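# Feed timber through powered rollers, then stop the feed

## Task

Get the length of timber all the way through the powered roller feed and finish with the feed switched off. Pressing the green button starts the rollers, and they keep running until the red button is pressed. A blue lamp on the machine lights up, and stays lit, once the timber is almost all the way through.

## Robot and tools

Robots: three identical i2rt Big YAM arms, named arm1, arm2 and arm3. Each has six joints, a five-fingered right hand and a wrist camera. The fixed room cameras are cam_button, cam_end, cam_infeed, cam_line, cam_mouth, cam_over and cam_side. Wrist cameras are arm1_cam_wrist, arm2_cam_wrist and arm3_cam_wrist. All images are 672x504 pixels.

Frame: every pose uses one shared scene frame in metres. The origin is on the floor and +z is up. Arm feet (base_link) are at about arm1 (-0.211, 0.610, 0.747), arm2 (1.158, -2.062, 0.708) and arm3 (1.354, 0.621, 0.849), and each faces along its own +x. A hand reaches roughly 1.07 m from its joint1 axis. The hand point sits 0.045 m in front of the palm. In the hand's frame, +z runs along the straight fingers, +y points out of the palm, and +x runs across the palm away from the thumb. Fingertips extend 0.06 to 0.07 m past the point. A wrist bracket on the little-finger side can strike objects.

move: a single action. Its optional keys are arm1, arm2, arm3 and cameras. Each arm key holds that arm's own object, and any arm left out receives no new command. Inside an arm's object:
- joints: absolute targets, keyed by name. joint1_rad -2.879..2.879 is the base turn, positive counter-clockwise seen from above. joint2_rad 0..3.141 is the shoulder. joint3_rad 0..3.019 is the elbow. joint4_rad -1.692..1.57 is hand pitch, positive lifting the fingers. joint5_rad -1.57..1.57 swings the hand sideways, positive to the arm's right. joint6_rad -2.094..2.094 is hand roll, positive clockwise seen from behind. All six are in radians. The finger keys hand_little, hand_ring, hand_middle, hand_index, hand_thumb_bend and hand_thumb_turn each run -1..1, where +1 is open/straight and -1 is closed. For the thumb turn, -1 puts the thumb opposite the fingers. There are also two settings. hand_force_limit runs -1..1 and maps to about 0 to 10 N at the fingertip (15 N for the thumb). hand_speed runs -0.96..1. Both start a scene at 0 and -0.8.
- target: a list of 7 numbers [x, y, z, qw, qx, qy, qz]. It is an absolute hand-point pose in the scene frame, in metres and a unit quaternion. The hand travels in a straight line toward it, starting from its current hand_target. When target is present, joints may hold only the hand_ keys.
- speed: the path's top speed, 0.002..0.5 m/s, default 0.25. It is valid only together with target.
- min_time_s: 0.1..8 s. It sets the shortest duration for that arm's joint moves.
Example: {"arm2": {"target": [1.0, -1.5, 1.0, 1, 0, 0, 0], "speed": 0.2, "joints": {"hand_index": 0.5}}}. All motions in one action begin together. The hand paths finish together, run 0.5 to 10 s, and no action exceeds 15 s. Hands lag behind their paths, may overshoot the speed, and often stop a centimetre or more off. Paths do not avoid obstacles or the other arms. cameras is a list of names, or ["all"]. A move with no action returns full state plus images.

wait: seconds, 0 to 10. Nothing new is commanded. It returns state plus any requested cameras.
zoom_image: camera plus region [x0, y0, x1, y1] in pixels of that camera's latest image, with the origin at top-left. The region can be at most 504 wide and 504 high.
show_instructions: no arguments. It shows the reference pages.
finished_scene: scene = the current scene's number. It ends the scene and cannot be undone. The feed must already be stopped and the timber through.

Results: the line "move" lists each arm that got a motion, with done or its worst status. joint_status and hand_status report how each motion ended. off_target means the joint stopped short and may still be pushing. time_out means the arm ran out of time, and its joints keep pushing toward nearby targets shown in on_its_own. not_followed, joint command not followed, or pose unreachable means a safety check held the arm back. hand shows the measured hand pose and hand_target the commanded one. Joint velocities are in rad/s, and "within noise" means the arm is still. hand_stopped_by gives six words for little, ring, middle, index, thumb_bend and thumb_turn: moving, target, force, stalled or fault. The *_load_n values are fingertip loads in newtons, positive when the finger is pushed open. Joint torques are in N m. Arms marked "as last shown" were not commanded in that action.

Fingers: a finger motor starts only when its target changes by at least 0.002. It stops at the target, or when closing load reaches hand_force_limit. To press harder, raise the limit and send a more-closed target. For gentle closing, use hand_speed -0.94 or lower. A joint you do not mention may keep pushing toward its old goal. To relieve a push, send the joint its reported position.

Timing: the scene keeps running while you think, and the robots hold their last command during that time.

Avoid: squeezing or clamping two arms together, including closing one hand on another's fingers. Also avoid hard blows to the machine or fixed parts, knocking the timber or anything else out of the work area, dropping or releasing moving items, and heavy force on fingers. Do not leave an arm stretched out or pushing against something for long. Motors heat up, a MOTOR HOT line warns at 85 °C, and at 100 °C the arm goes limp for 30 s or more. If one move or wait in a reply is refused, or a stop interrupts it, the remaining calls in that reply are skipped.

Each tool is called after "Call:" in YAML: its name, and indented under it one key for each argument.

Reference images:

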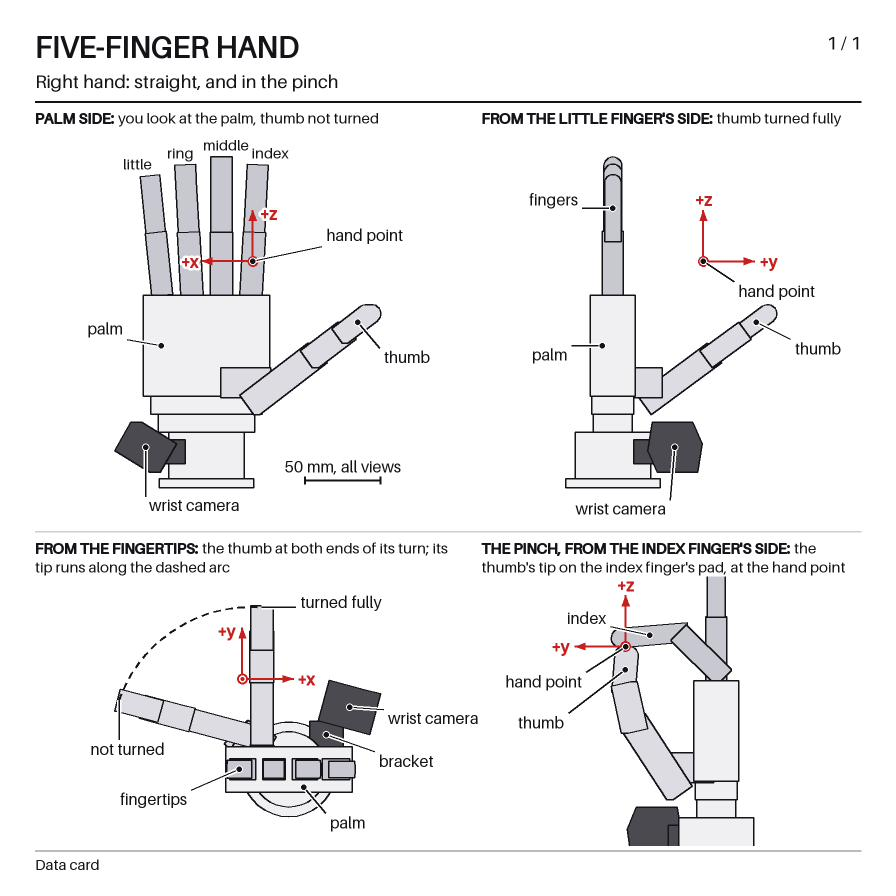

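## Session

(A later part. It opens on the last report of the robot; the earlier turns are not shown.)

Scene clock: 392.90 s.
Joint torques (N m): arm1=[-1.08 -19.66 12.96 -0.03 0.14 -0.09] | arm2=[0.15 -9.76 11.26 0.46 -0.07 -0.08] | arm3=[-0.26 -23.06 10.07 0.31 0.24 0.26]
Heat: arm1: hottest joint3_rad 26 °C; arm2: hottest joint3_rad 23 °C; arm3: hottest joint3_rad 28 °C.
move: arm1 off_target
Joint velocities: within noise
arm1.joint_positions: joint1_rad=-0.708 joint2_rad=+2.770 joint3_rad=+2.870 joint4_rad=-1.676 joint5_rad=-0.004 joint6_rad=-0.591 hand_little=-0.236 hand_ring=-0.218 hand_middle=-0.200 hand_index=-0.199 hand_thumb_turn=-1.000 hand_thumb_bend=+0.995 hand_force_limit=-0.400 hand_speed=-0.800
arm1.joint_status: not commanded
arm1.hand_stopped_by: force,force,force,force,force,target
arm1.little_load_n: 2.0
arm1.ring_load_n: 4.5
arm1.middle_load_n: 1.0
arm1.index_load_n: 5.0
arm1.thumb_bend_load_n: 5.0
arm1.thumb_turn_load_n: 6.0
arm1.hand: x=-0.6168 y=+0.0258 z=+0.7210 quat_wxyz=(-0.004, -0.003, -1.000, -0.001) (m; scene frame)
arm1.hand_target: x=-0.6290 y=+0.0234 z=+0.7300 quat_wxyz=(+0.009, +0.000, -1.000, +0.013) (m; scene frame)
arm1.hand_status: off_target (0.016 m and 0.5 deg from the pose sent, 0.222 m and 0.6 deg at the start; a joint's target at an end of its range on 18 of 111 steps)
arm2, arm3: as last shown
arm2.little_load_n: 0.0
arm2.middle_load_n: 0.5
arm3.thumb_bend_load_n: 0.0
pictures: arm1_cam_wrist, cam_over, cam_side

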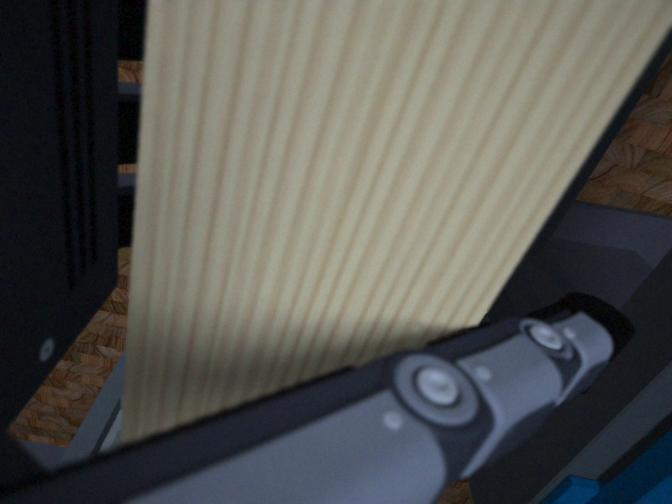

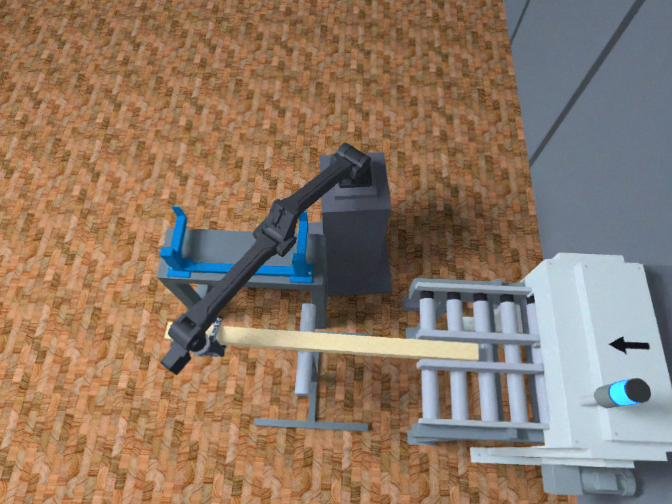

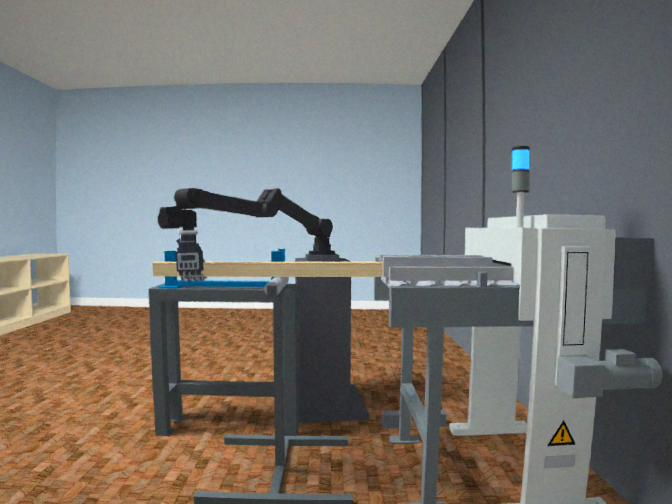

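Call:
move:
  arm1: {"target": [-0.585, 0.022, 0.722, 0.0, 0.0, 1.0, 0.0], "speed": 0.06}

Call:
move:
  arm1: {"joints": {"hand_thumb_bend": 1, "hand_little": 1, "hand_ring": 1, "hand_middle": 1, "hand_index": 1, "hand_speed": -0.5}}
  cameras: ["arm1_cam_wrist", "cam_over"]

Scene clock: 407.80 s.
Joint torques (N m): arm1=[0.26 -21.01 7.56 0.69 0.01 0.16] | arm2=[0.15 -9.76 11.25 0.46 -0.07 -0.08] | arm3=[-0.26 -23.06 10.07 0.34 0.24 0.26]
Heat: arm1: hottest joint3_rad 27 °C; arm2: hottest joint3_rad 24 °C; arm3: hottest joint3_rad 28 °C.
move: arm1 done
Joint velocities: within noise
arm1.joint_positions: joint1_rad=-0.675 joint2_rad=+2.617 joint3_rad=+2.564 joint4_rad=-1.530 joint5_rad=-0.001 joint6_rad=-0.566 hand_little=-0.236 hand_ring=-0.218 hand_middle=-0.200 hand_index=-0.200 hand_thumb_turn=-1.000 hand_thumb_bend=+0.995 hand_force_limit=-0.400 hand_speed=-0.800
arm1.joint_status: not commanded
arm1.hand_stopped_by: force,force,force,force,force,target
arm1.little_load_n: 1.0
arm1.ring_load_n: 3.0
arm1.middle_load_n: 0.0
arm1.index_load_n: 3.0
arm1.thumb_bend_load_n: 5.0
arm1.thumb_turn_load_n: 4.0
arm1.hand: x=-0.5875 y=+0.0261 z=+0.7195 quat_wxyz=(-0.004, +0.001, -1.000, -0.005) (m; scene frame)
arm1.hand_target: x=-0.5851 y=+0.0220 z=+0.7221 quat_wxyz=(+0.000, +0.000, -1.000, +0.000) (m; scene frame)
arm1.hand_status: done (0.005 m and 0.8 deg from the pose sent, 0.032 m and 0.5 deg at the start)
arm2: as last shown
arm2.middle_load_n: 0.0
arm3.joint_positions: joint1_rad=+0.116 joint2_rad=+2.178 joint3_rad=+2.002 joint4_rad=-1.408 joint5_rad=+0.005 joint6_rad=+0.038 hand_little=+1.000 hand_ring=+1.000 hand_middle=+1.000 hand_index=+1.000 hand_thumb_turn=-1.000 hand_thumb_bend=+1.000 hand_force_limit=-0.200 hand_speed=-0.300
arm3.joint_status: not commanded
arm3.hand_stopped_by: target,target,target,target,target,target
arm3.little_load_n: 0.0
arm3.ring_load_n: 0.0
arm3.middle_load_n: 0.0
arm3.index_load_n: 0.0
arm3.thumb_bend_load_n: 0.0
arm3.thumb_turn_load_n: 0.0
arm3.hand: x=+1.4237 y=+0.0162 z=+0.9115 quat_wxyz=(-0.001, +0.013, -1.000, -0.011) (m; scene frame)
arm3.hand_target: x=+1.4309 y=+0.0065 z=+0.9200 quat_wxyz=(+0.000, +0.010, -1.000, +0.000) (m; scene frame)
arm3.hand_status: not commanded
pictures: none

Scene clock: 409.17 s.
Joint torques (N m): arm1=[0.21 -20.78 7.64 0.72 -0.03 0.15] | arm2=[0.15 -9.76 11.26 0.46 -0.07 -0.08] | arm3=[-0.15 -23.06 10.06 0.32 0.23 0.26]
Heat: arm1: hottest joint3_rad 27 °C; arm2: hottest joint3_rad 24 °C; arm3: hottest joint3_rad 28 °C.
move: arm1 done
Joint velocities: within noise
arm1.joint_positions: joint1_rad=-0.675 joint2_rad=+2.617 joint3_rad=+2.562 joint4_rad=-1.529 joint5_rad=+0.000 joint6_rad=-0.565 hand_little=+1.000 hand_ring=+1.000 hand_middle=+1.000 hand_index=+1.000 hand_thumb_turn=-1.000 hand_thumb_bend=+1.000 hand_force_limit=-0.400 hand_speed=-0.500
arm1.joint_status: all done
arm1.hand_stopped_by: target,target,target,target,target,target
arm1.little_load_n: 0.0
arm1.ring_load_n: 0.0
arm1.middle_load_n: 0.0
arm1.index_load_n: 0.0
arm1.thumb_bend_load_n: 0.0
arm1.thumb_turn_load_n: 0.5
arm1.hand: x=-0.5875 y=+0.0263 z=+0.7193 quat_wxyz=(-0.004, +0.001, -1.000, -0.006) (m; scene frame)
arm1.hand_target: x=-0.5851 y=+0.0221 z=+0.7220 quat_wxyz=(+0.000, +0.000, -1.000, +0.000) (m; scene frame)
arm1.hand_status: not commanded
arm2, arm3: as last shown
pictures: arm1_cam_wrist, cam_over

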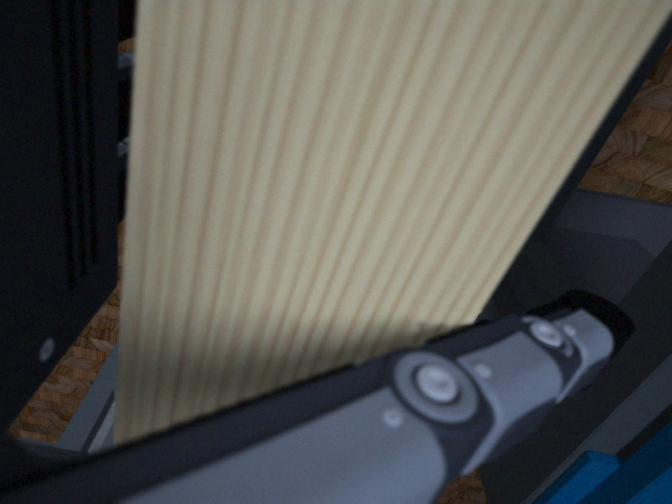

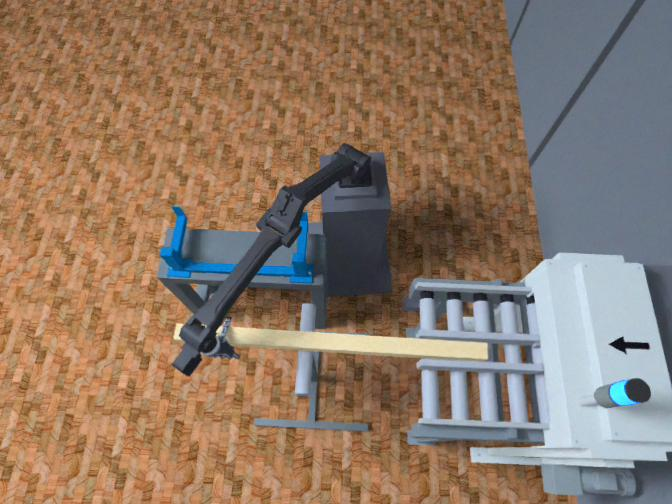

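Call:
move:
  arm1: {"target": [-0.575, 0.018, 0.87, 0.0, 0.0, 1.0, 0.0], "speed": 0.15}
  cameras: ["cam_side", "cam_over"]

Scene clock: 414.53 s.
Joint torques (N m): arm1=[0.56 -20.48 11.86 0.05 0.01 0.2] | arm2=[0.21 -9.76 11.25 0.46 -0.07 -0.08] | arm3=[-0.21 -23.06 10.06 0.31 0.24 0.26]
Heat: arm1: hottest joint3_rad 27 °C; arm2: hottest joint3_rad 24 °C; arm3: hottest joint3_rad 28 °C.
move: arm1 off_target
Joint velocities: within noise
arm1.joint_positions: joint1_rad=-0.664 joint2_rad=+2.481 joint3_rad=+2.647 joint4_rad=-1.684 joint5_rad=+0.000 joint6_rad=-0.557 hand_little=+1.000 hand_ring=+1.000 hand_middle=+1.000 hand_index=+1.000 hand_thumb_turn=-1.000 hand_thumb_bend=+1.000 hand_force_limit=-0.400 hand_speed=-0.500
arm1.joint_status: not commanded
arm1.hand_stopped_by: target,target,target,target,target,target
arm1.little_load_n: 0.0
arm1.ring_load_n: 0.0
arm1.middle_load_n: 0.0
arm1.index_load_n: 0.0
arm1.thumb_bend_load_n: 0.0
arm1.thumb_turn_load_n: 0.0
arm1.hand: x=-0.5766 y=+0.0289 z=+0.8468 quat_wxyz=(+0.013, +0.002, -1.000, +0.022) (m; scene frame)
arm1.hand_target: x=-0.5741 y=+0.0194 z=+0.8695 quat_wxyz=(+0.026, +0.001, -0.999, +0.042) (m; scene frame)
arm1.hand_status: off_target (0.026 m and 3.0 deg from the pose sent, 0.151 m and 0.8 deg at the start; a joint's target at an end of its range on 32 of 50 steps)
arm2.joint_positions: joint1_rad=-0.030 joint2_rad=+1.293 joint3_rad=+1.203 joint4_rad=-1.524 joint5_rad=+0.001 joint6_rad=+0.229 hand_little=-1.000 hand_ring=-1.000 hand_middle=-1.000 hand_index=+1.000 hand_thumb_turn=+1.000 hand_thumb_bend=+1.000 hand_force_limit=+0.000 hand_speed=+0.400
arm2.joint_status: not commanded
arm2.hand_stopped_by: target,target,target,target,target,target
arm2.little_load_n: 0.0
arm2.ring_load_n: 0.0
arm2.middle_load_n: 0.5
arm2.index_load_n: 0.0
arm2.thumb_bend_load_n: 0.0
arm2.thumb_turn_load_n: 0.0
arm2.hand: x=+1.0476 y=-1.7817 z=+0.9240 quat_wxyz=(+0.017, +1.000, +0.001, +0.004) (m; scene frame)
arm2.hand_target: x=+1.0472 y=-1.7706 z=+0.9397 quat_wxyz=(+0.000, +1.000, +0.000, +0.000) (m; scene frame)
arm2.hand_status: not commanded
arm3: as last shown
pictures: cam_over, cam_side

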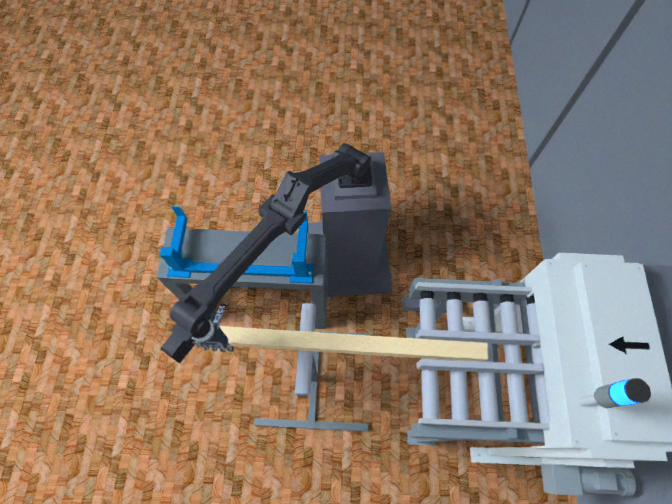

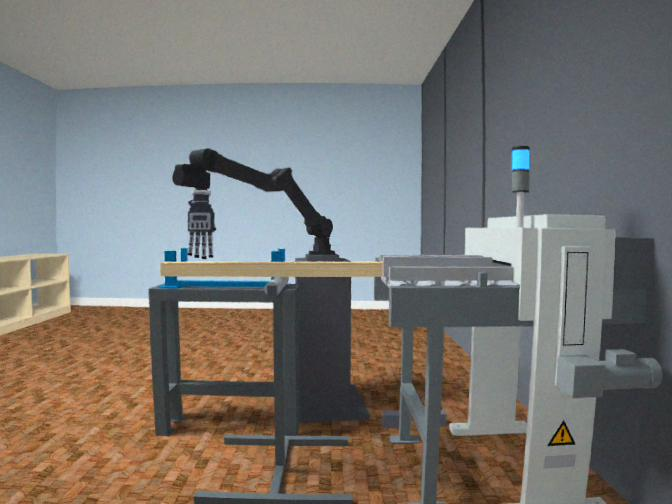

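Call:
finished_scene:
  scene: 2

The scene is finished: the task was done.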